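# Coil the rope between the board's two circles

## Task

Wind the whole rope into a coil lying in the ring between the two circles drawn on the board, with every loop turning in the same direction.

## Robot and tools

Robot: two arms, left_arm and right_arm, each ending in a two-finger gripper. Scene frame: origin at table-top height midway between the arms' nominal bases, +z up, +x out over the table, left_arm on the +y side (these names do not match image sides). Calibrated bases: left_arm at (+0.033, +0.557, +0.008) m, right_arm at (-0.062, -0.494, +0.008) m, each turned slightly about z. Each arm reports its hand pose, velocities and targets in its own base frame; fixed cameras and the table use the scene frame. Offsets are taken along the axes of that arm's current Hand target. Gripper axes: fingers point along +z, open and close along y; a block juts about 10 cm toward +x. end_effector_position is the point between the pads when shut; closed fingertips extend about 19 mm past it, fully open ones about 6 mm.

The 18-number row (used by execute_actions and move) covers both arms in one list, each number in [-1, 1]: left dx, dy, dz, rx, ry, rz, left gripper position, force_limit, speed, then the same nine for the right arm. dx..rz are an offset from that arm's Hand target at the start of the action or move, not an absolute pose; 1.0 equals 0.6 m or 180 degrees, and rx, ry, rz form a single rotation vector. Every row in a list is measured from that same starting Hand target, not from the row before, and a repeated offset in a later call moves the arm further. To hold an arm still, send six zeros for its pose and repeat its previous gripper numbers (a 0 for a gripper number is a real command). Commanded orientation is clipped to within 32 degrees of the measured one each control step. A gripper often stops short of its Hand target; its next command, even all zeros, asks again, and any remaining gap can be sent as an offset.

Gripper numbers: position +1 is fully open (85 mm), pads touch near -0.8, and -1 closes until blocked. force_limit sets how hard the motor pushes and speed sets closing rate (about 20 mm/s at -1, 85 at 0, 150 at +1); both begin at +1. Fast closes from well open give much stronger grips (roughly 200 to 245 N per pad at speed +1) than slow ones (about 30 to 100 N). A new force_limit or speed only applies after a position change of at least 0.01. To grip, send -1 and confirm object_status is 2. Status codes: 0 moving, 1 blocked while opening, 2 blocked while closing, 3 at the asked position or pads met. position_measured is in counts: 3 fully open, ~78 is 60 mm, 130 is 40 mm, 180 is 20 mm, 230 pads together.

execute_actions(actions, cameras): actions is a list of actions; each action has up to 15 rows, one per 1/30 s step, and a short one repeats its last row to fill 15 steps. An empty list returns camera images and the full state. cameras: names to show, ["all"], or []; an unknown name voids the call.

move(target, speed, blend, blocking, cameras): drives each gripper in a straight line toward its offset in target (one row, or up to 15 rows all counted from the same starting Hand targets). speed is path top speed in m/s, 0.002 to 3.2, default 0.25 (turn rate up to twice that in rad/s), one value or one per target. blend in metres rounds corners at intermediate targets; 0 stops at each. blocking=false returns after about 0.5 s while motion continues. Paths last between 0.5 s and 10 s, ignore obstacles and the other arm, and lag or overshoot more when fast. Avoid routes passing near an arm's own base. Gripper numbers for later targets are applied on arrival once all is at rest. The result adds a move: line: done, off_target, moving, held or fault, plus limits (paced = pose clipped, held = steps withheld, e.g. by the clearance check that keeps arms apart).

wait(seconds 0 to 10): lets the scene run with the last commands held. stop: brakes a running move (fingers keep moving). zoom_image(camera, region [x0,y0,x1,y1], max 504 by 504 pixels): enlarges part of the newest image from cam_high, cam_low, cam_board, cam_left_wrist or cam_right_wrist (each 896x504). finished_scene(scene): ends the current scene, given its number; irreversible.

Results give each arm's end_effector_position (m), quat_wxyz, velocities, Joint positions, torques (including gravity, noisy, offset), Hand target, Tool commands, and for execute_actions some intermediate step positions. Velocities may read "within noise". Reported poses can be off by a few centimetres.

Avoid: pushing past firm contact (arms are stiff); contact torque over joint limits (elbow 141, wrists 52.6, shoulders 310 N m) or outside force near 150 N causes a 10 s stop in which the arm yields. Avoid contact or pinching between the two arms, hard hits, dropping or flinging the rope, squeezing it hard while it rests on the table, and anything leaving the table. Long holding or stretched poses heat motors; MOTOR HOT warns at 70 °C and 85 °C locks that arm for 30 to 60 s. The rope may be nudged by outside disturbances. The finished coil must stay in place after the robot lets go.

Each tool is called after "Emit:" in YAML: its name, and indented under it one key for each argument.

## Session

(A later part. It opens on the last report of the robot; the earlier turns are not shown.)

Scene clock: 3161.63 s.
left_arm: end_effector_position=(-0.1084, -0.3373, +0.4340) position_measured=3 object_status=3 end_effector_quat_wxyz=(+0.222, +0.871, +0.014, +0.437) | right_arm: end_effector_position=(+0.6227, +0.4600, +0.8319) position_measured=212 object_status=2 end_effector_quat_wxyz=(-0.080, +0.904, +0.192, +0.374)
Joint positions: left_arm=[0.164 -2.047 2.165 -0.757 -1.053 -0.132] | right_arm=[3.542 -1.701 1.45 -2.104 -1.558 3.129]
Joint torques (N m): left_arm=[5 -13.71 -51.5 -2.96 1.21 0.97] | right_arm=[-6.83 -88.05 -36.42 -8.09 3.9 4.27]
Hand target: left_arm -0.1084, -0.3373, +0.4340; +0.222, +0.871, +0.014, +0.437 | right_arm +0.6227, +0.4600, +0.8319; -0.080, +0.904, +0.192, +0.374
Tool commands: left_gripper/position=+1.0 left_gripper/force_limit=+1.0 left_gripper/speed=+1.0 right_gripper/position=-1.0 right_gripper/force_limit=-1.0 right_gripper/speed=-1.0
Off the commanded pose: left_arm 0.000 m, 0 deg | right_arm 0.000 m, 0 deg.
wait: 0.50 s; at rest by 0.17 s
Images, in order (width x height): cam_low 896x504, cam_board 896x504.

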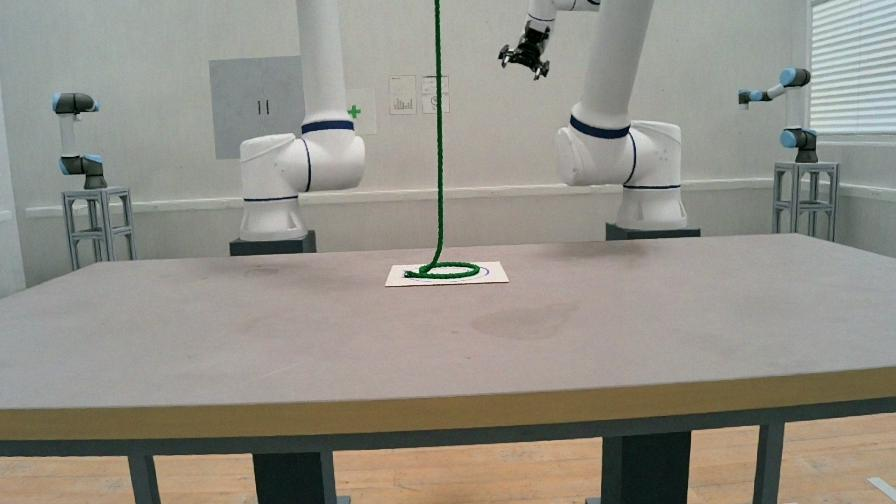

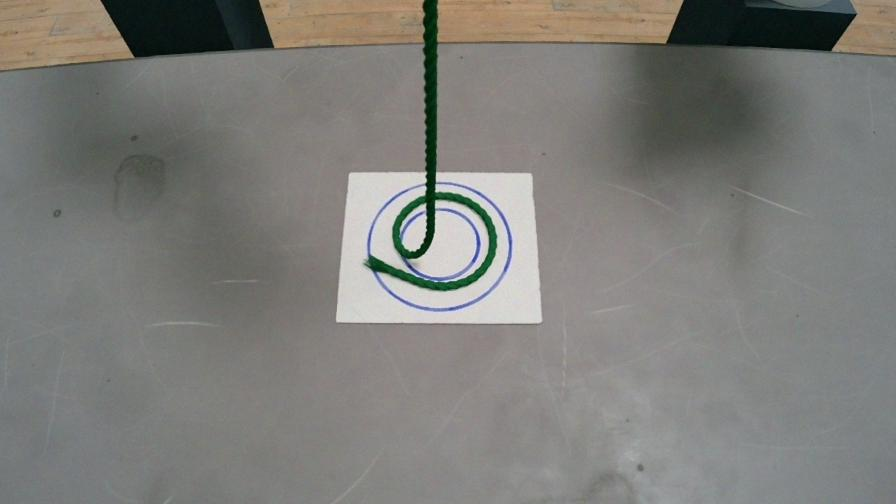

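Emit:
move:
  target: [0,0,0,0,0,0,1,1,1,0.307,0,-0.3518,0,0.25,0,-1,-1,-1]
  speed: 0.07

Emit:
wait:
  seconds: 0.5
  cameras: ["cam_board", "cam_low"]

Scene clock: 3195.43 s.
left_arm: end_effector_position=(-0.1084, -0.3373, +0.4340) position_measured=3 object_status=3 end_effector_quat_wxyz=(+0.222, +0.871, +0.014, +0.437) | right_arm: end_effector_position=(+0.6054, +0.4522, +1.1114) position_measured=212 object_status=2 end_effector_quat_wxyz=(-0.147, +0.692, +0.147, +0.691)
Joint positions: left_arm=[0.164 -2.047 2.165 -0.757 -1.053 -0.132] | right_arm=[3.538 -1.706 1.364 -2.8 -1.549 3.142]
Joint torques (N m): left_arm=[4.93 -12.93 -50.96 -2.89 1.26 0.92] | right_arm=[-4.48 -33.06 -52.36 -5.61 2.3 3.97]
Hand target: left_arm -0.1084, -0.3373, +0.4340; +0.222, +0.871, +0.014, +0.437 | right_arm +0.6054, +0.4522, +1.1115; -0.147, +0.692, +0.147, +0.692
Off the commanded pose: left_arm 0.000 m, 0 deg | right_arm 0.000 m, 0 deg.
move: done

Scene clock: 3195.93 s.
left_arm: end_effector_position=(-0.1084, -0.3373, +0.4340) position_measured=3 object_status=3 end_effector_quat_wxyz=(+0.222, +0.871, +0.014, +0.437) | right_arm: end_effector_position=(+0.6054, +0.4522, +1.1115) position_measured=212 object_status=2 end_effector_quat_wxyz=(-0.147, +0.692, +0.147, +0.692)
Joint positions: left_arm=[0.164 -2.047 2.165 -0.757 -1.053 -0.132] | right_arm=[3.538 -1.706 1.364 -2.8 -1.549 3.142]
Joint torques (N m): left_arm=[5.45 -12.24 -51.17 -2.85 0.94 1.02] | right_arm=[2.52 -29.56 -52.55 -5.72 -0.98 4.24]
Hand target: left_arm -0.1084, -0.3373, +0.4340; +0.222, +0.871, +0.014, +0.437 | right_arm +0.6054, +0.4522, +1.1115; -0.147, +0.692, +0.147, +0.692
Tool commands: left_gripper/position=+1.0 left_gripper/force_limit=+1.0 left_gripper/speed=+1.0 right_gripper/position=-1.0 right_gripper/force_limit=-1.0 right_gripper/speed=-1.0
Off the commanded pose: left_arm 0.000 m, 0 deg | right_arm 0.000 m, 0 deg.
wait: 0.50 s; at rest by 0.17 s
Images, in order (width x height): cam_low 896x504, cam_board 896x504.

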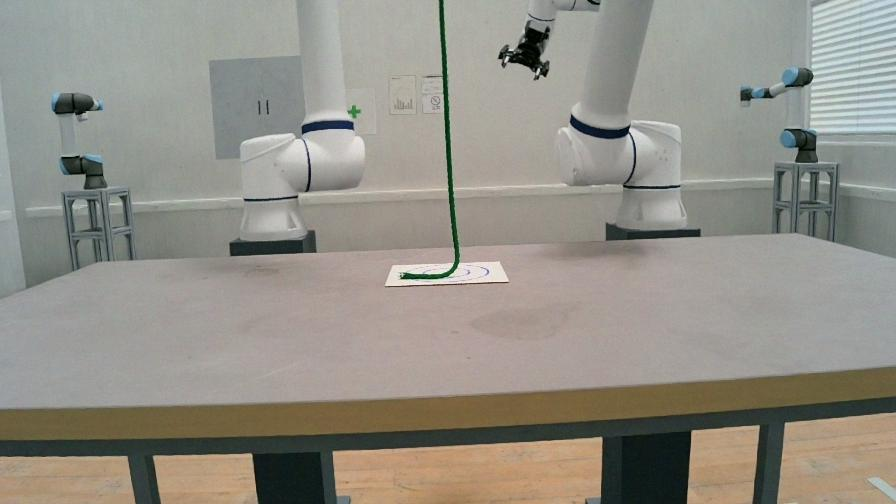

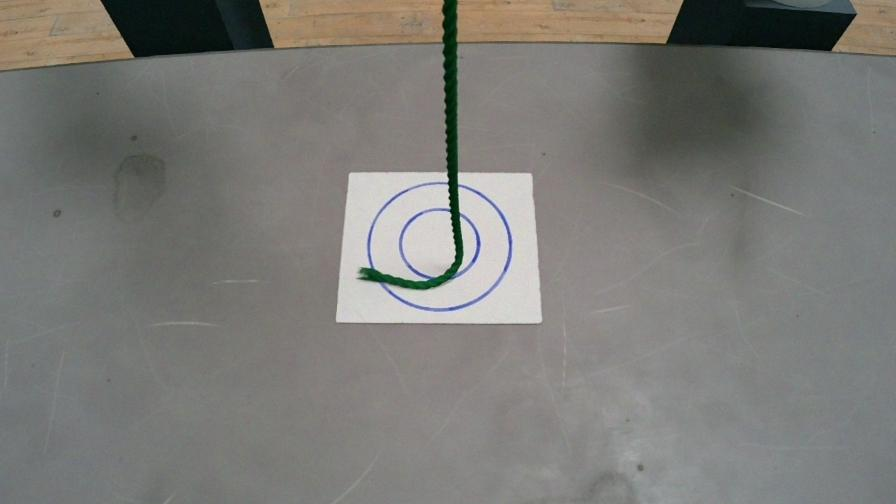

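Emit:
move:
  target: [0,0,0,0,0,0,1,1,1,0.16667,0.10905,-0.03812,0,0,0,-1,-1,-1]
  speed: 0.05

Emit:
wait:
  seconds: 1.5
  cameras: ["cam_board", "cam_low", "cam_high"]

Emit:
zoom_image:
  camera: "cam_board"
  region: [330, 160, 550, 330]

Scene clock: 3256.23 s.
left_arm: end_effector_position=(-0.1084, -0.3373, +0.4340) position_measured=3 object_status=3 end_effector_quat_wxyz=(+0.222, +0.871, +0.014, +0.437) | right_arm: end_effector_position=(+0.6111, +0.3832, +1.2113) position_measured=212 object_status=2 end_effector_quat_wxyz=(-0.147, +0.692, +0.147, +0.692)
Joint positions: left_arm=[0.164 -2.047 2.165 -0.757 -1.053 -0.132] | right_arm=[3.382 -1.701 1.167 -2.607 -1.393 3.142]
Joint torques (N m): left_arm=[4.41 -12.99 -51.59 -2.94 1.08 1.03] | right_arm=[-5.66 -26.57 -49.67 0.42 4.25 0.04]
Hand target: left_arm -0.1084, -0.3373, +0.4340; +0.222, +0.871, +0.014, +0.437 | right_arm +0.6111, +0.3831, +1.2114; -0.147, +0.692, +0.147, +0.692
Off the commanded pose: left_arm 0.000 m, 0 deg | right_arm 0.000 m, 0 deg.
move: done

Scene clock: 3257.73 s.
left_arm: end_effector_position=(-0.1084, -0.3373, +0.4340) position_measured=3 object_status=3 end_effector_quat_wxyz=(+0.222, +0.871, +0.014, +0.437) | right_arm: end_effector_position=(+0.6111, +0.3831, +1.2114) position_measured=212 object_status=2 end_effector_quat_wxyz=(-0.147, +0.692, +0.147, +0.692)
Joint positions: left_arm=[0.164 -2.047 2.165 -0.757 -1.053 -0.132] | right_arm=[3.382 -1.701 1.167 -2.607 -1.393 3.142]
Joint torques (N m): left_arm=[4.39 -14.04 -51.2 -3.05 1.14 1.09] | right_arm=[-5.85 -24.38 -48.94 -0.06 4 -0.25]
Hand target: left_arm -0.1084, -0.3373, +0.4340; +0.222, +0.871, +0.014, +0.437 | right_arm +0.6111, +0.3831, +1.2114; -0.147, +0.692, +0.147, +0.692
Tool commands: left_gripper/position=+1.0 left_gripper/force_limit=+1.0 left_gripper/speed=+1.0 right_gripper/position=-1.0 right_gripper/force_limit=-1.0 right_gripper/speed=-1.0
Off the commanded pose: left_arm 0.000 m, 0 deg | right_arm 0.000 m, 0 deg.
wait: 1.50 s; at rest by 0.17 s
Images, in order (width x height): cam_high 896x504, cam_low 896x504, cam_board 896x504.

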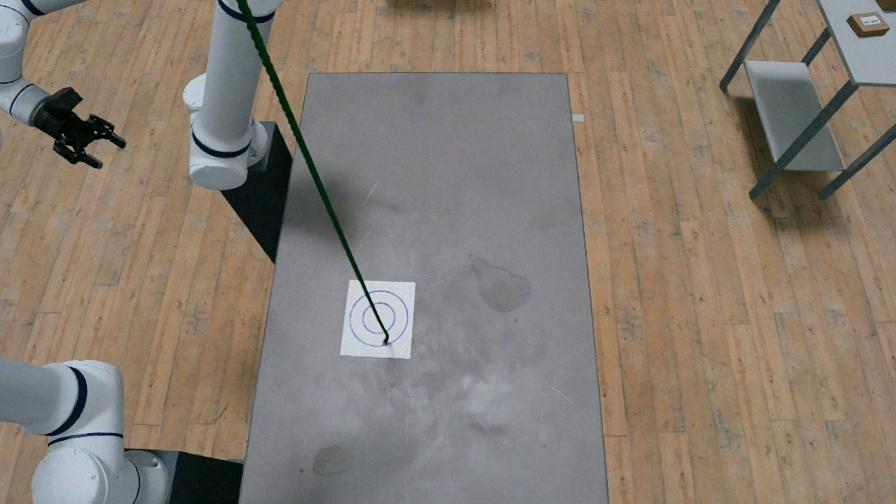

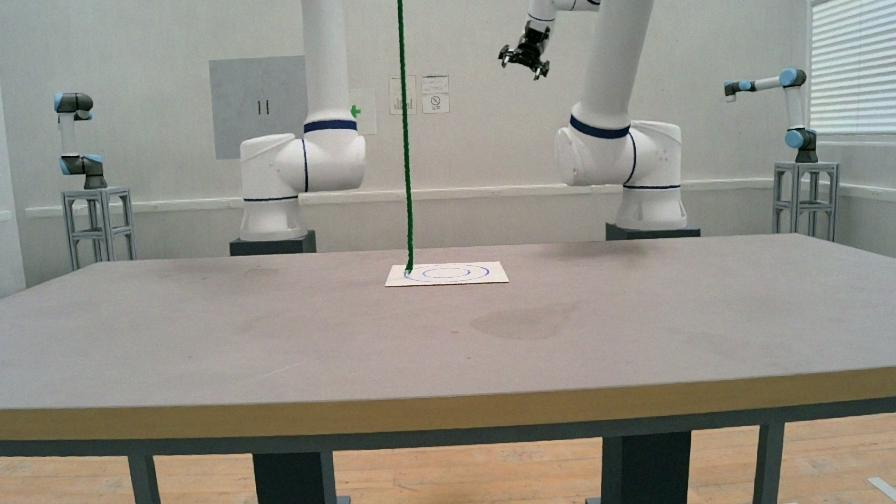

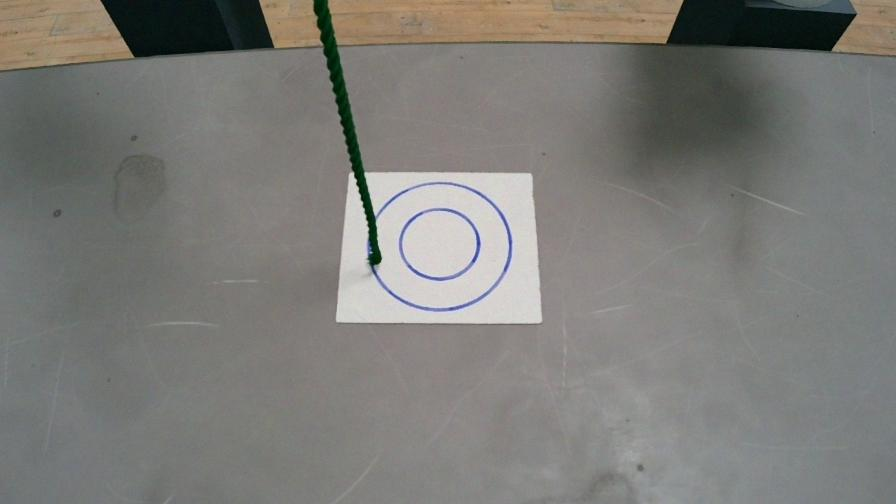

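Scaled by 2.291.

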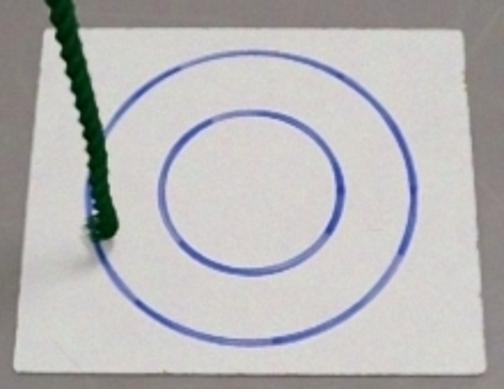

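Emit:
move:
  target:
    - [0,0,0,0,0,0,1,1,1,-0.01667,-0.00258,0.03942,0,0,0,-1,-1,-1]
    - [0,0,0,0,0,0,1,1,1,-0.04167,-0.00498,0.0751,0,0,0,-1,-1,-1]
  speed: 0.02
  blend: 0.004

Emit:
wait:
  seconds: 1.0
  cameras: ["cam_board", "cam_low"]

Emit:
zoom_image:
  camera: "cam_board"
  region: [355, 170, 525, 320]

Emit:
zoom_image:
  camera: "cam_low"
  region: [380, 200, 520, 300]

Scene clock: 3283.47 s.
left_arm: end_effector_position=(-0.1084, -0.3373, +0.4340) position_measured=3 object_status=3 end_effector_quat_wxyz=(+0.222, +0.871, +0.014, +0.437) | right_arm: end_effector_position=(+0.6510, +0.4041, +1.1865) position_measured=212 object_status=2 end_effector_quat_wxyz=(-0.147, +0.692, +0.147, +0.692)
Joint positions: left_arm=[0.164 -2.047 2.165 -0.757 -1.053 -0.132] | right_arm=[3.406 -1.648 1.171 -2.664 -1.417 3.142]
Joint torques (N m): left_arm=[5 -12.89 -51.47 -3.12 1.25 1.16] | right_arm=[9.62 -37.73 -30.29 -5.84 -2.41 1.17]
Hand target: left_arm -0.1084, -0.3373, +0.4340; +0.222, +0.871, +0.014, +0.437 | right_arm +0.6511, +0.4042, +1.1864; -0.147, +0.692, +0.147, +0.692
Off the commanded pose: left_arm 0.000 m, 0 deg | right_arm 0.000 m, 0 deg.
move: done

Scene clock: 3284.47 s.
left_arm: end_effector_position=(-0.1084, -0.3373, +0.4340) position_measured=3 object_status=3 end_effector_quat_wxyz=(+0.222, +0.871, +0.014, +0.437) | right_arm: end_effector_position=(+0.6511, +0.4042, +1.1864) position_measured=212 object_status=2 end_effector_quat_wxyz=(-0.147, +0.692, +0.147, +0.692)
Joint positions: left_arm=[0.164 -2.047 2.165 -0.757 -1.053 -0.132] | right_arm=[3.406 -1.648 1.171 -2.664 -1.417 3.142]
Joint torques (N m): left_arm=[4.8 -13.91 -51.14 -3.08 0.93 0.98] | right_arm=[9.85 -33.46 -29.43 -5.68 -2.4 2.56]
Hand target: left_arm -0.1084, -0.3373, +0.4340; +0.222, +0.871, +0.014, +0.437 | right_arm +0.6511, +0.4042, +1.1864; -0.147, +0.692, +0.147, +0.692
Tool commands: left_gripper/position=+1.0 left_gripper/force_limit=+1.0 left_gripper/speed=+1.0 right_gripper/position=-1.0 right_gripper/force_limit=-1.0 right_gripper/speed=-1.0
Off the commanded pose: left_arm 0.000 m, 0 deg | right_arm 0.000 m, 0 deg.
wait: 1.00 s; at rest by 0.17 s
Images, in order (width x height): cam_low 896x504, cam_board 896x504.

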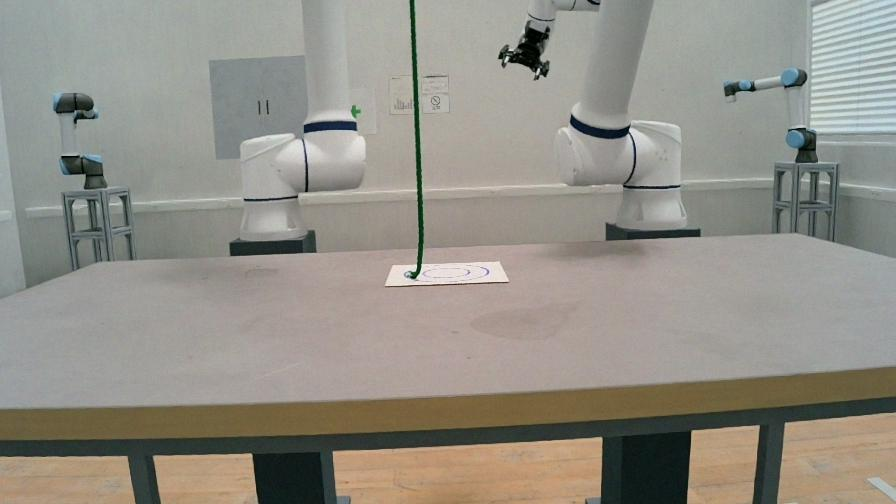

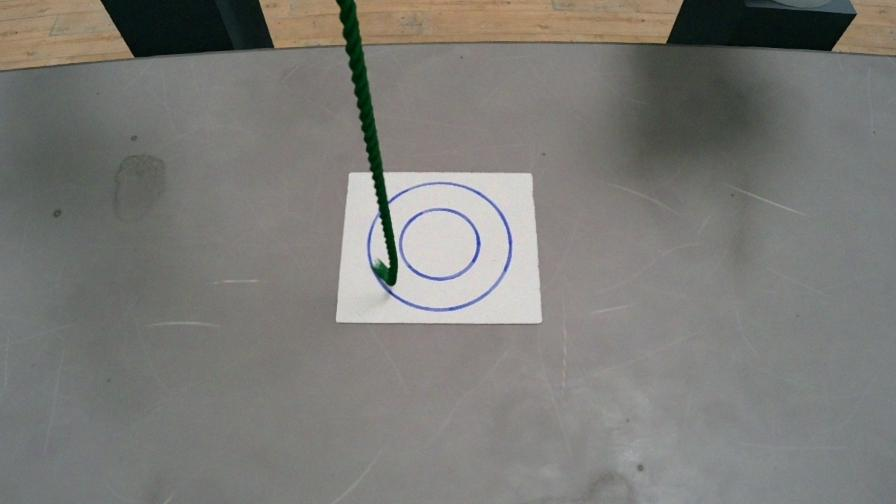

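Scaled by 2.965.

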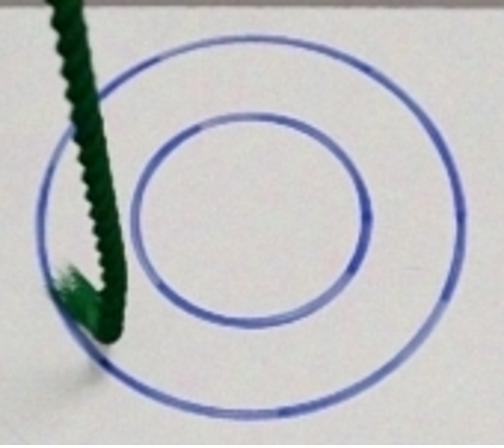

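Scaled by 3.600.

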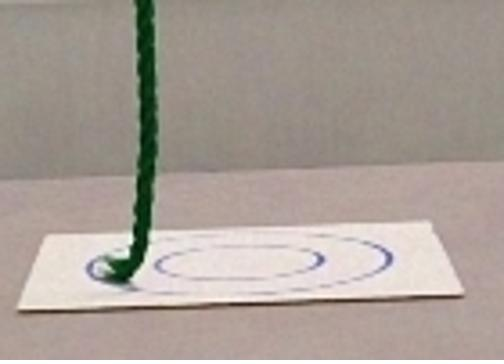

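Emit:
move:
  target:
    - [0,0,0,0,0,0,1,1,1,-0.02333,-0.01698,0.02338,0,0,0,-1,-1,-1]
    - [0,0,0,0,0,0,1,1,1,-0.05333,-0.04257,0.04583,0,0,0,-1,-1,-1]
  speed: 0.02
  blend: 0.004

Emit:
wait:
  seconds: 1.0
  cameras: ["cam_board", "cam_low"]

Emit:
zoom_image:
  camera: "cam_board"
  region: [355, 170, 525, 320]

Emit:
zoom_image:
  camera: "cam_low"
  region: [380, 200, 520, 300]

Scene clock: 3306.33 s.
left_arm: end_effector_position=(-0.1084, -0.3373, +0.4340) position_measured=3 object_status=3 end_effector_quat_wxyz=(+0.222, +0.871, +0.014, +0.437) | right_arm: end_effector_position=(+0.6658, +0.4386, +1.1545) position_measured=212 object_status=2 end_effector_quat_wxyz=(-0.147, +0.692, +0.147, +0.692)
Joint positions: left_arm=[0.164 -2.047 2.165 -0.757 -1.053 -0.132] | right_arm=[3.466 -1.617 1.204 -2.728 -1.477 3.142]
Joint torques (N m): left_arm=[4.53 -14.41 -50.9 -2.97 0.85 1.07] | right_arm=[10.4 -38.51 -31.21 -5.87 -2.5 4]
Hand target: left_arm -0.1084, -0.3373, +0.4340; +0.222, +0.871, +0.014, +0.437 | right_arm +0.6658, +0.4387, +1.1544; -0.147, +0.692, +0.147, +0.692
Off the commanded pose: left_arm 0.000 m, 0 deg | right_arm 0.000 m, 0 deg.
move: done

Scene clock: 3307.33 s.
left_arm: end_effector_position=(-0.1084, -0.3373, +0.4340) position_measured=3 object_status=3 end_effector_quat_wxyz=(+0.222, +0.871, +0.014, +0.437) | right_arm: end_effector_position=(+0.6658, +0.4387, +1.1544) position_measured=212 object_status=2 end_effector_quat_wxyz=(-0.147, +0.692, +0.147, +0.692)
Joint positions: left_arm=[0.164 -2.047 2.165 -0.757 -1.053 -0.132] | right_arm=[3.466 -1.617 1.204 -2.728 -1.477 3.142]
Joint torques (N m): left_arm=[4.16 -14.2 -51.41 -3.33 1.11 1.16] | right_arm=[11.37 -42.6 -31.67 -5.97 -2.43 3.95]
Hand target: left_arm -0.1084, -0.3373, +0.4340; +0.222, +0.871, +0.014, +0.437 | right_arm +0.6658, +0.4387, +1.1544; -0.147, +0.692, +0.147, +0.692
Tool commands: left_gripper/position=+1.0 left_gripper/force_limit=+1.0 left_gripper/speed=+1.0 right_gripper/position=-1.0 right_gripper/force_limit=-1.0 right_gripper/speed=-1.0
Off the commanded pose: left_arm 0.000 m, 0 deg | right_arm 0.000 m, 0 deg.
wait: 1.00 s; at rest by 0.17 s
Images, in order (width x height): cam_low 896x504, cam_board 896x504.

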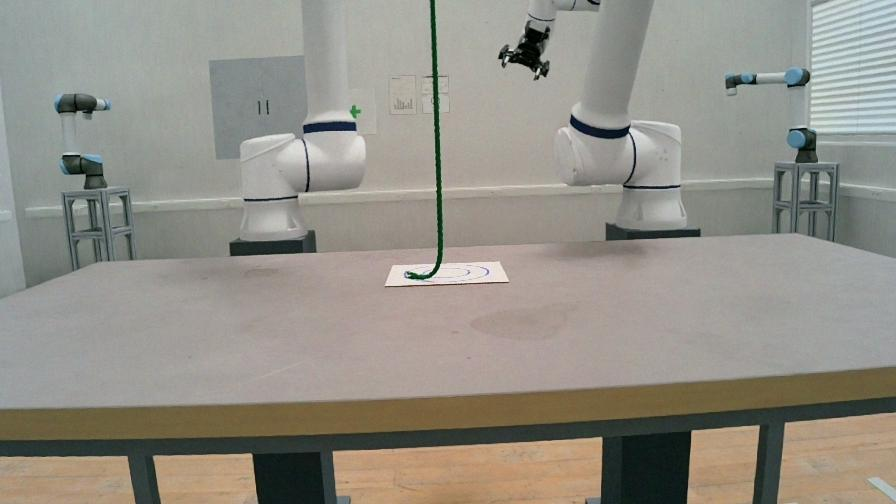

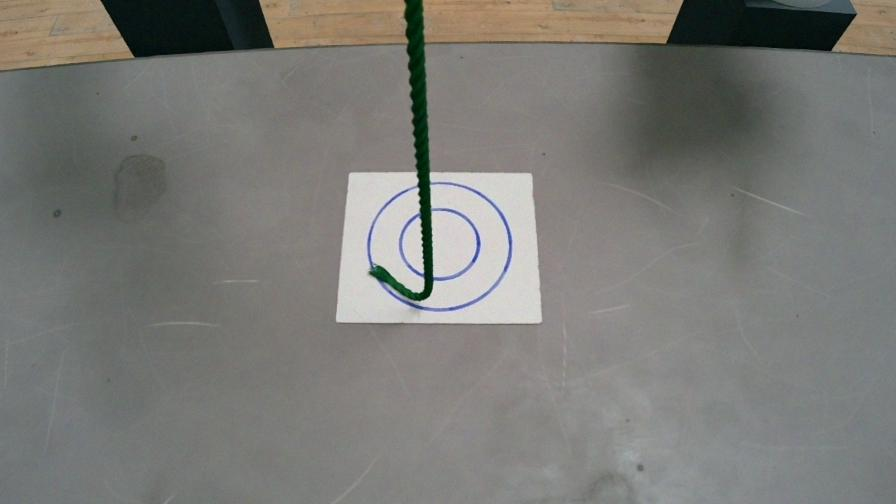

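Scaled by 2.965.

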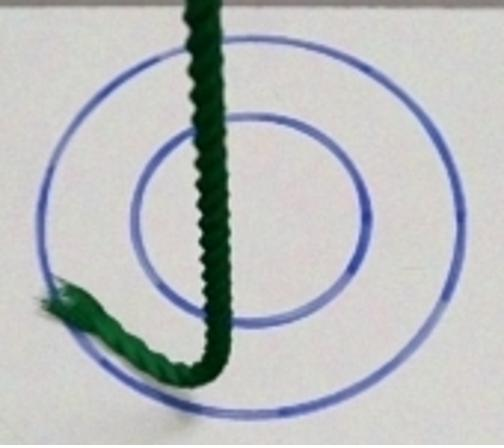

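Scaled by 3.600.

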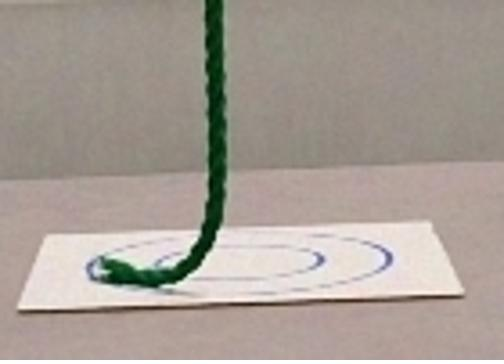

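Emit:
move:
  target:
    - [0,0,0,0,0,0,1,1,1,-0.02833,-0.03032,0.01507,0,0,0,-1,-1,-1]
    - [0,0,0,0,0,0,1,1,1,-0.05833,-0.0636,0.0218,0,0,0,-1,-1,-1]
    - [0,0,0,0,0,0,1,1,1,-0.08833,-0.09735,0.01963,0,0,0,-1,-1,-1]
  speed: 0.022
  blend: 0.004

Emit:
wait:
  seconds: 1.0
  cameras: ["cam_board", "cam_low"]

Emit:
zoom_image:
  camera: "cam_board"
  region: [355, 170, 525, 320]

Emit:
zoom_image:
  camera: "cam_low"
  region: [380, 200, 520, 300]

Scene clock: 3327.43 s.
left_arm: end_effector_position=(-0.1084, -0.3373, +0.4340) position_measured=3 object_status=3 end_effector_quat_wxyz=(+0.222, +0.871, +0.014, +0.437) | right_arm: end_effector_position=(+0.6529, +0.4968, +1.1015) position_measured=212 object_status=2 end_effector_quat_wxyz=(-0.147, +0.692, +0.147, +0.692)
Joint positions: left_arm=[0.164 -2.047 2.165 -0.757 -1.053 -0.132] | right_arm=[3.582 -1.601 1.288 -2.828 -1.593 3.142]
Joint torques (N m): left_arm=[4.03 -14.54 -51.05 -3.25 1.05 1.26] | right_arm=[10.34 -98.45 -32.08 -5.99 -2.37 4.22]
Hand target: left_arm -0.1084, -0.3373, +0.4340; +0.222, +0.871, +0.014, +0.437 | right_arm +0.6529, +0.4969, +1.1014; -0.147, +0.692, +0.147, +0.692
Off the commanded pose: left_arm 0.000 m, 0 deg | right_arm 0.000 m, 0 deg.
move: done

Scene clock: 3328.43 s.
left_arm: end_effector_position=(-0.1084, -0.3373, +0.4340) position_measured=3 object_status=3 end_effector_quat_wxyz=(+0.222, +0.871, +0.014, +0.437) | right_arm: end_effector_position=(+0.6529, +0.4969, +1.1015) position_measured=212 object_status=2 end_effector_quat_wxyz=(-0.147, +0.692, +0.147, +0.692)
Joint positions: left_arm=[0.164 -2.047 2.165 -0.757 -1.053 -0.132] | right_arm=[3.582 -1.601 1.288 -2.828 -1.593 3.142]
Joint torques (N m): left_arm=[4.52 -13.99 -51.49 -3.17 1.07 1.02] | right_arm=[10.11 -82.66 -33.33 -5.56 -2.18 4.69]
Hand target: left_arm -0.1084, -0.3373, +0.4340; +0.222, +0.871, +0.014, +0.437 | right_arm +0.6529, +0.4969, +1.1014; -0.147, +0.692, +0.147, +0.692
Tool commands: left_gripper/position=+1.0 left_gripper/force_limit=+1.0 left_gripper/speed=+1.0 right_gripper/position=-1.0 right_gripper/force_limit=-1.0 right_gripper/speed=-1.0
Off the commanded pose: left_arm 0.000 m, 0 deg | right_arm 0.000 m, 0 deg.
wait: 1.00 s; at rest by 0.17 s
Images, in order (width x height): cam_low 896x504, cam_board 896x504.

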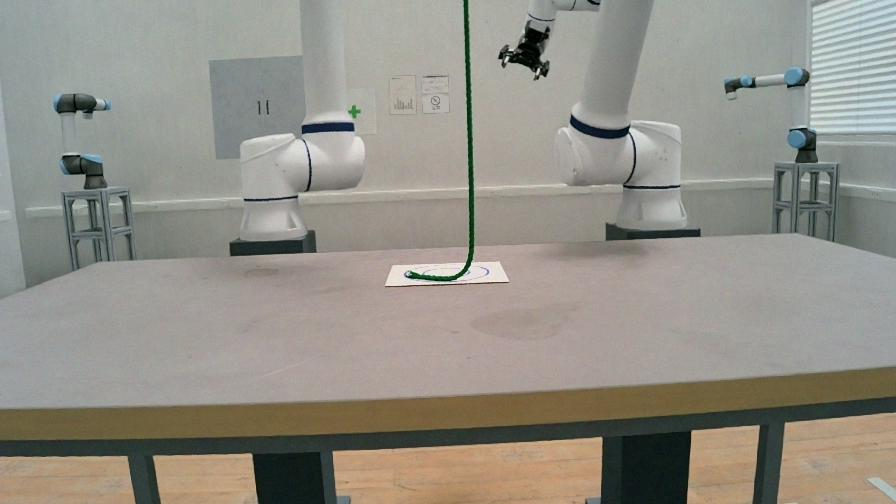

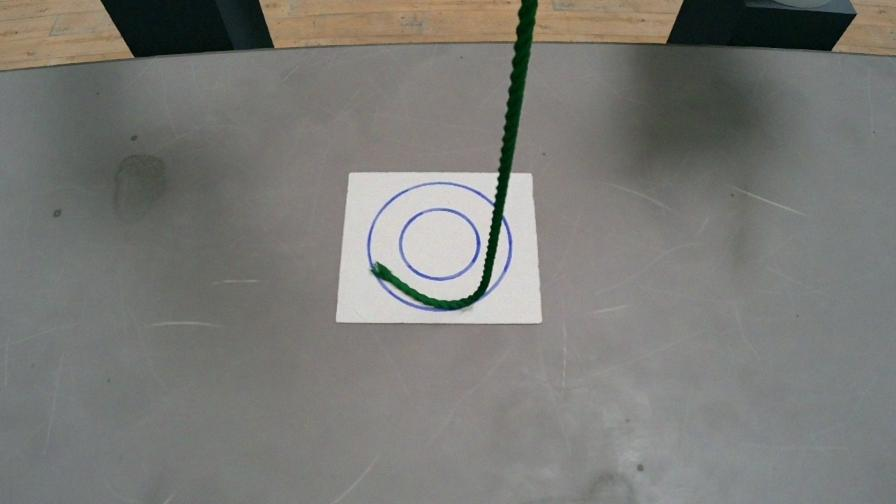

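Scaled by 2.965.

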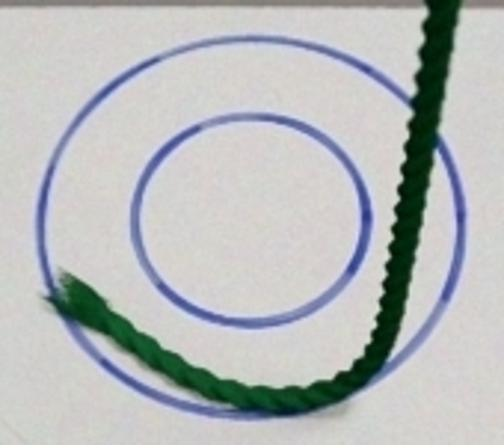

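Scaled by 3.600.

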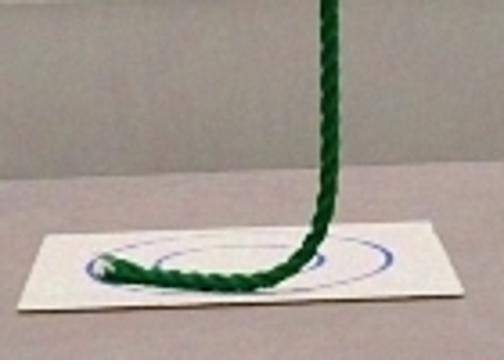

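Emit:
move:
  target:
    - [0,0,0,0,0,0,1,1,1,-0.03,-0.03109,-0.01301,0,0,0,-1,-1,-1]
    - [0,0,0,0,0,0,1,1,1,-0.06167,-0.0588,-0.03153,0,0,0,-1,-1,-1]
    - [0,0,0,0,0,0,1,1,1,-0.09333,-0.08077,-0.05643,0,0,0,-1,-1,-1]
    - [0,0,0,0,0,0,1,1,1,-0.125,-0.09564,-0.08628,0,0,0,-1,-1,-1]
  speed: 0.023
  blend: 0.004

Emit:
wait:
  seconds: 1.0
  cameras: ["cam_board", "cam_low"]

Emit:
zoom_image:
  camera: "cam_board"
  region: [355, 170, 525, 320]

Emit:
zoom_image:
  camera: "cam_low"
  region: [380, 200, 520, 300]

Scene clock: 3347.97 s.
left_arm: end_effector_position=(-0.1084, -0.3373, +0.4340) position_measured=3 object_status=3 end_effector_quat_wxyz=(+0.222, +0.871, +0.014, +0.437) | right_arm: end_effector_position=(+0.5823, +0.5283, +1.0266) position_measured=212 object_status=2 end_effector_quat_wxyz=(-0.147, +0.692, +0.147, +0.692)
Joint positions: left_arm=[0.164 -2.047 2.165 -0.757 -1.053 -0.132] | right_arm=[3.702 -1.672 1.49 -2.958 -1.713 3.142]
Joint torques (N m): left_arm=[4.14 -14.25 -50.7 -3.33 1.08 1.03] | right_arm=[8.76 -87.94 -34.44 -5.55 -2.53 4.33]
Hand target: left_arm -0.1084, -0.3373, +0.4340; +0.222, +0.871, +0.014, +0.437 | right_arm +0.5822, +0.5283, +1.0265; -0.147, +0.692, +0.147, +0.692
Off the commanded pose: left_arm 0.000 m, 0 deg | right_arm 0.000 m, 0 deg.
move: done

Scene clock: 3348.97 s.
left_arm: end_effector_position=(-0.1084, -0.3373, +0.4340) position_measured=3 object_status=3 end_effector_quat_wxyz=(+0.222, +0.871, +0.014, +0.437) | right_arm: end_effector_position=(+0.5822, +0.5283, +1.0265) position_measured=212 object_status=2 end_effector_quat_wxyz=(-0.147, +0.692, +0.147, +0.692)
Joint positions: left_arm=[0.164 -2.047 2.165 -0.757 -1.053 -0.132] | right_arm=[3.702 -1.673 1.49 -2.958 -1.713 3.142]
Joint torques (N m): left_arm=[4.44 -13.93 -50.29 -3.26 1.04 0.81] | right_arm=[10.8 -90.73 -33.89 -5.67 -2.03 3.93]
Hand target: left_arm -0.1084, -0.3373, +0.4340; +0.222, +0.871, +0.014, +0.437 | right_arm +0.5822, +0.5283, +1.0265; -0.147, +0.692, +0.147, +0.692
Tool commands: left_gripper/position=+1.0 left_gripper/force_limit=+1.0 left_gripper/speed=+1.0 right_gripper/position=-1.0 right_gripper/force_limit=-1.0 right_gripper/speed=-1.0
Off the commanded pose: left_arm 0.000 m, 0 deg | right_arm 0.000 m, 0 deg.
wait: 1.00 s; at rest by 0.17 s
Images, in order (width x height): cam_low 896x504, cam_board 896x504.

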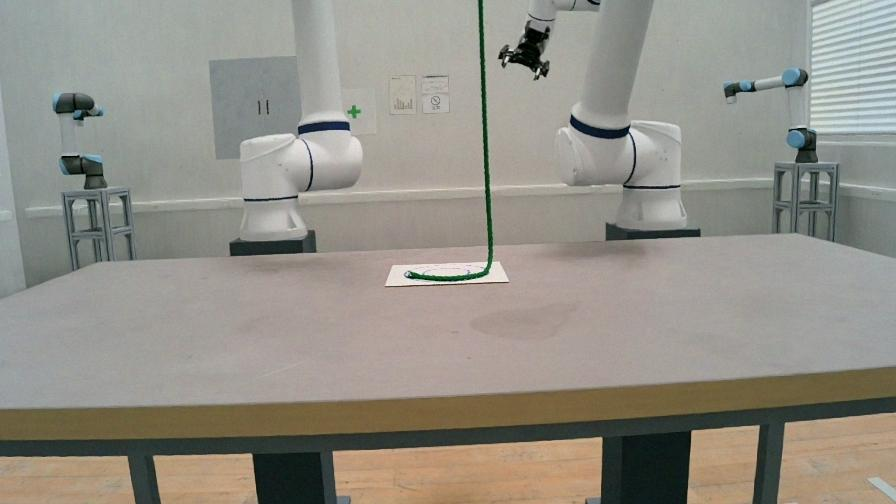

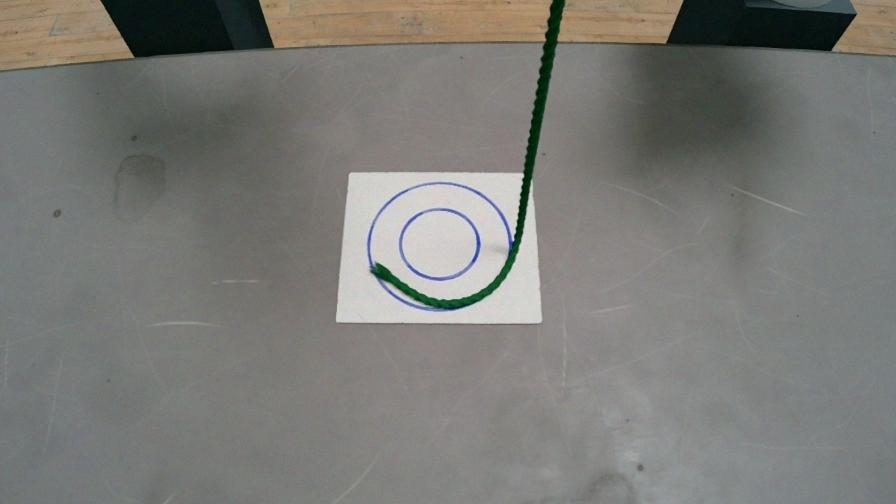

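Scaled by 2.965.

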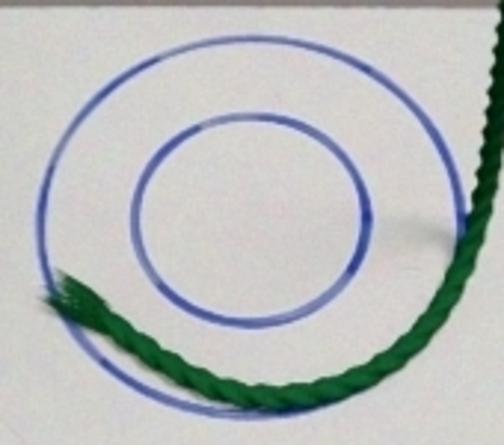

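Scaled by 3.600.

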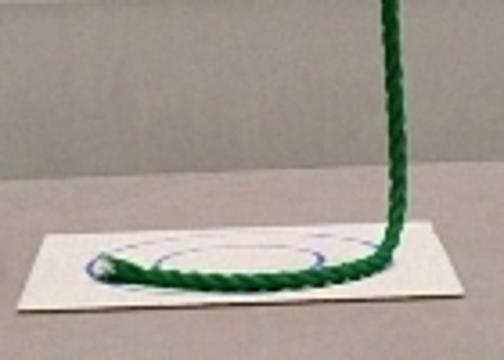

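Emit:
move:
  target:
    - [0,0,0,0,0,0,1,1,1,-0.02667,-0.00235,-0.03285,0,0,0,-1,-1,-1]
    - [0,0,0,0,0,0,1,1,1,-0.055,-0.00033,-0.06492,0,0,0,-1,-1,-1]
    - [0,0,0,0,0,0,1,1,1,-0.085,0.00982,-0.09547,0,0,0,-1,-1,-1]
    - [0,0,0,0,0,0,1,1,1,-0.115,0.02763,-0.1223,0,0,0,-1,-1,-1]
  speed: 0.023
  blend: 0.004

Emit:
wait:
  seconds: 1.0
  cameras: ["cam_board", "cam_low"]

Emit:
zoom_image:
  camera: "cam_board"
  region: [355, 170, 525, 320]

Emit:
zoom_image:
  camera: "cam_low"
  region: [380, 200, 520, 300]

Scene clock: 3372.43 s.
left_arm: end_effector_position=(-0.1084, -0.3373, +0.4340) position_measured=3 object_status=3 end_effector_quat_wxyz=(+0.222, +0.871, +0.014, +0.437) | right_arm: end_effector_position=(+0.5219, +0.4835, +0.9576) position_measured=212 object_status=2 end_effector_quat_wxyz=(-0.147, +0.692, +0.147, +0.692)
Joint positions: left_arm=[0.164 -2.047 2.165 -0.757 -1.053 -0.132] | right_arm=[3.688 -1.812 1.726 -3.054 -1.699 3.142]
Joint torques (N m): left_arm=[4.68 -13.41 -50.4 -3.47 0.88 1.02] | right_arm=[-1.9 -74.04 -35.36 -5.77 3.93 3.06]
Hand target: left_arm -0.1084, -0.3373, +0.4340; +0.222, +0.871, +0.014, +0.437 | right_arm +0.5219, +0.4834, +0.9575; -0.147, +0.692, +0.147, +0.692
Off the commanded pose: left_arm 0.000 m, 0 deg | right_arm 0.000 m, 0 deg.
move: done

Scene clock: 3373.43 s.
left_arm: end_effector_position=(-0.1084, -0.3373, +0.4340) position_measured=3 object_status=3 end_effector_quat_wxyz=(+0.222, +0.871, +0.014, +0.437) | right_arm: end_effector_position=(+0.5219, +0.4834, +0.9575) position_measured=212 object_status=2 end_effector_quat_wxyz=(-0.147, +0.692, +0.147, +0.692)
Joint positions: left_arm=[0.164 -2.047 2.165 -0.757 -1.053 -0.132] | right_arm=[3.688 -1.813 1.726 -3.054 -1.699 3.142]
Joint torques (N m): left_arm=[4.07 -14.42 -51.06 -3.61 1.14 0.78] | right_arm=[-5.83 -71.4 -35.41 -5.95 3.85 1.91]
Hand target: left_arm -0.1084, -0.3373, +0.4340; +0.222, +0.871, +0.014, +0.437 | right_arm +0.5219, +0.4834, +0.9575; -0.147, +0.692, +0.147, +0.692
Tool commands: left_gripper/position=+1.0 left_gripper/force_limit=+1.0 left_gripper/speed=+1.0 right_gripper/position=-1.0 right_gripper/force_limit=-1.0 right_gripper/speed=-1.0
Off the commanded pose: left_arm 0.000 m, 0 deg | right_arm 0.000 m, 0 deg.
wait: 1.00 s; at rest by 0.17 s
Images, in order (width x height): cam_low 896x504, cam_board 896x504.

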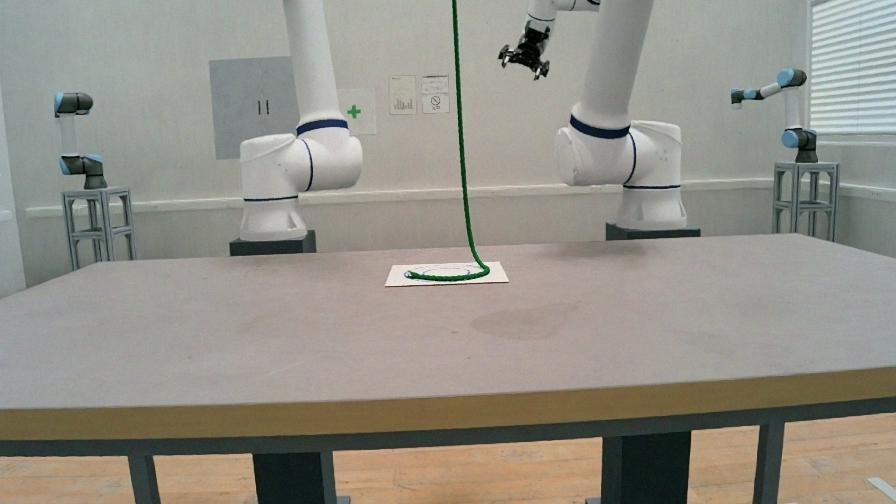

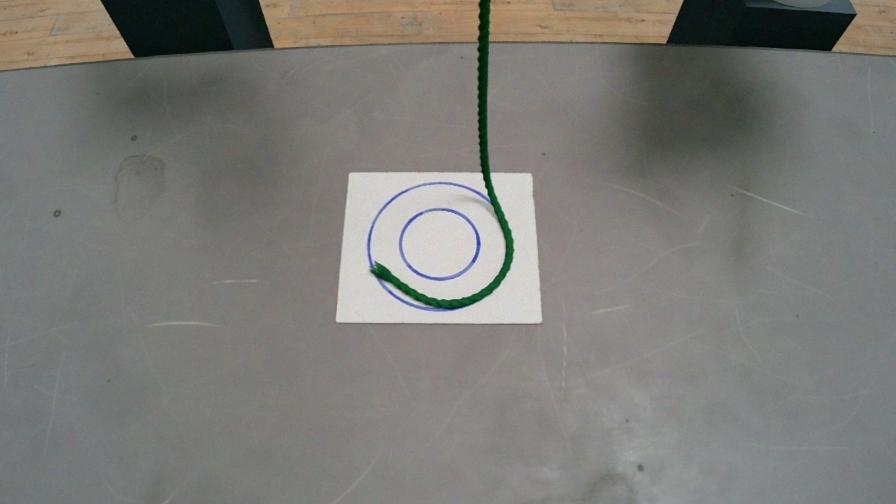

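Scaled by 2.965.

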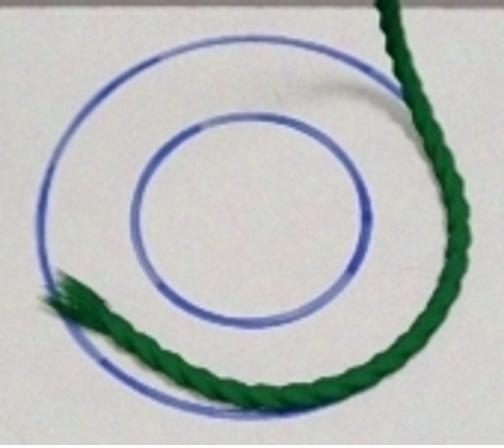

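Scaled by 3.600.

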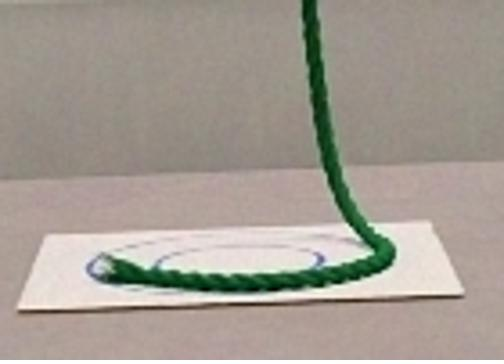

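Emit:
move:
  target:
    - [0,0,0,0,0,0,1,1,1,-0.03333,0.02426,-0.02132,0,0,0,-1,-1,-1]
    - [0,0,0,0,0,0,1,1,1,-0.06667,0.05298,-0.0355,0,0,0,-1,-1,-1]
    - [0,0,0,0,0,0,1,1,1,-0.1,0.0846,-0.04186,0,0,0,-1,-1,-1]
  speed: 0.023
  blend: 0.004

Emit:
wait:
  seconds: 1.0
  cameras: ["cam_board", "cam_low"]

Emit:
zoom_image:
  camera: "cam_board"
  region: [355, 170, 525, 320]

Emit:
zoom_image:
  camera: "cam_low"
  region: [380, 200, 520, 300]

Scene clock: 3396.93 s.
left_arm: end_effector_position=(-0.1084, -0.3373, +0.4340) position_measured=3 object_status=3 end_effector_quat_wxyz=(+0.222, +0.871, +0.014, +0.437) | right_arm: end_effector_position=(+0.5195, +0.4269, +0.8976) position_measured=212 object_status=2 end_effector_quat_wxyz=(-0.147, +0.692, +0.147, +0.692)
Joint positions: left_arm=[0.164 -2.047 2.165 -0.757 -1.053 -0.132] | right_arm=[3.564 -1.902 1.893 -3.132 -1.576 3.142]
Joint torques (N m): left_arm=[4.53 -13.92 -50.58 -3.49 1.14 0.96] | right_arm=[-3.89 -57.98 -35.43 -5.56 4.44 0.12]
Hand target: left_arm -0.1084, -0.3373, +0.4340; +0.222, +0.871, +0.014, +0.437 | right_arm +0.5195, +0.4268, +0.8975; -0.147, +0.692, +0.147, +0.692
Off the commanded pose: left_arm 0.000 m, 0 deg | right_arm 0.000 m, 0 deg.
move: done

Scene clock: 3397.93 s.
left_arm: end_effector_position=(-0.1084, -0.3373, +0.4340) position_measured=3 object_status=3 end_effector_quat_wxyz=(+0.222, +0.871, +0.014, +0.437) | right_arm: end_effector_position=(+0.5195, +0.4268, +0.8975) position_measured=212 object_status=2 end_effector_quat_wxyz=(-0.147, +0.692, +0.147, +0.692)
Joint positions: left_arm=[0.164 -2.047 2.165 -0.757 -1.053 -0.132] | right_arm=[3.564 -1.902 1.893 -3.132 -1.575 3.142]
Joint torques (N m): left_arm=[5.52 -13.15 -51.32 -3.64 1.03 0.94] | right_arm=[-8.56 -57.28 -35.63 -5.59 4.04 -0.15]
Hand target: left_arm -0.1084, -0.3373, +0.4340; +0.222, +0.871, +0.014, +0.437 | right_arm +0.5195, +0.4268, +0.8975; -0.147, +0.692, +0.147, +0.692
Tool commands: left_gripper/position=+1.0 left_gripper/force_limit=+1.0 left_gripper/speed=+1.0 right_gripper/position=-1.0 right_gripper/force_limit=-1.0 right_gripper/speed=-1.0
Off the commanded pose: left_arm 0.000 m, 0 deg | right_arm 0.000 m, 0 deg.
wait: 1.00 s; at rest by 0.17 s
Images, in order (width x height): cam_low 896x504, cam_board 896x504.

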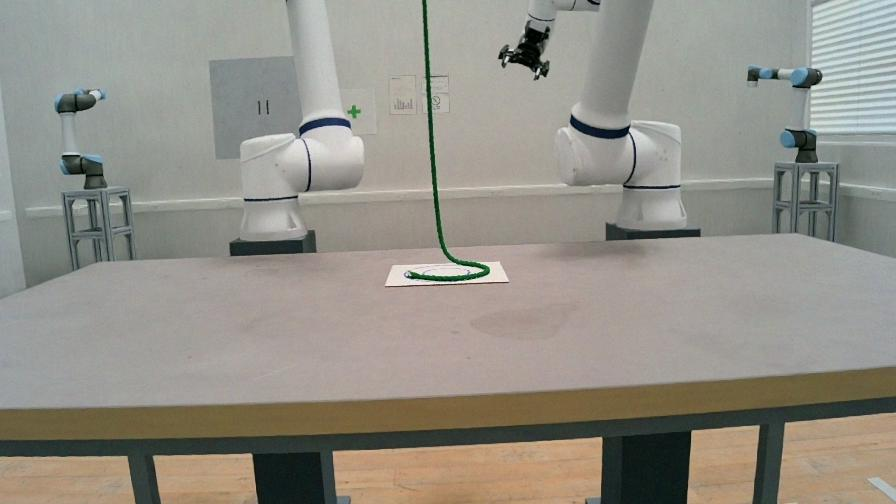

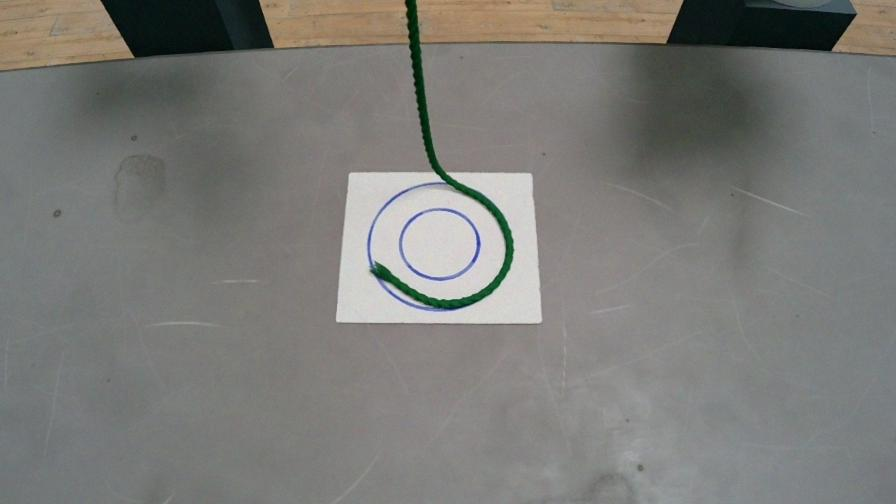

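Scaled by 2.965.

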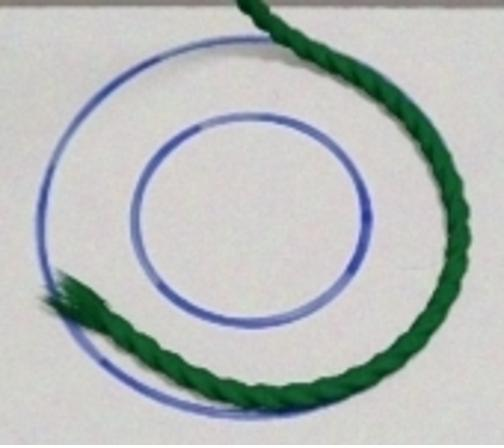

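Scaled by 3.600.

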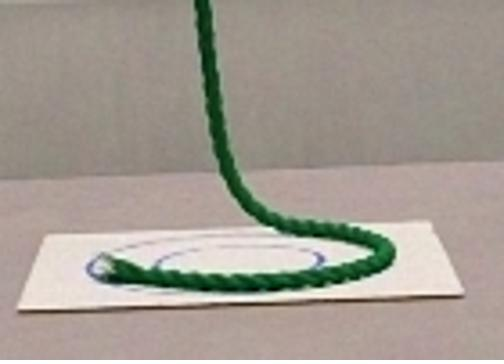

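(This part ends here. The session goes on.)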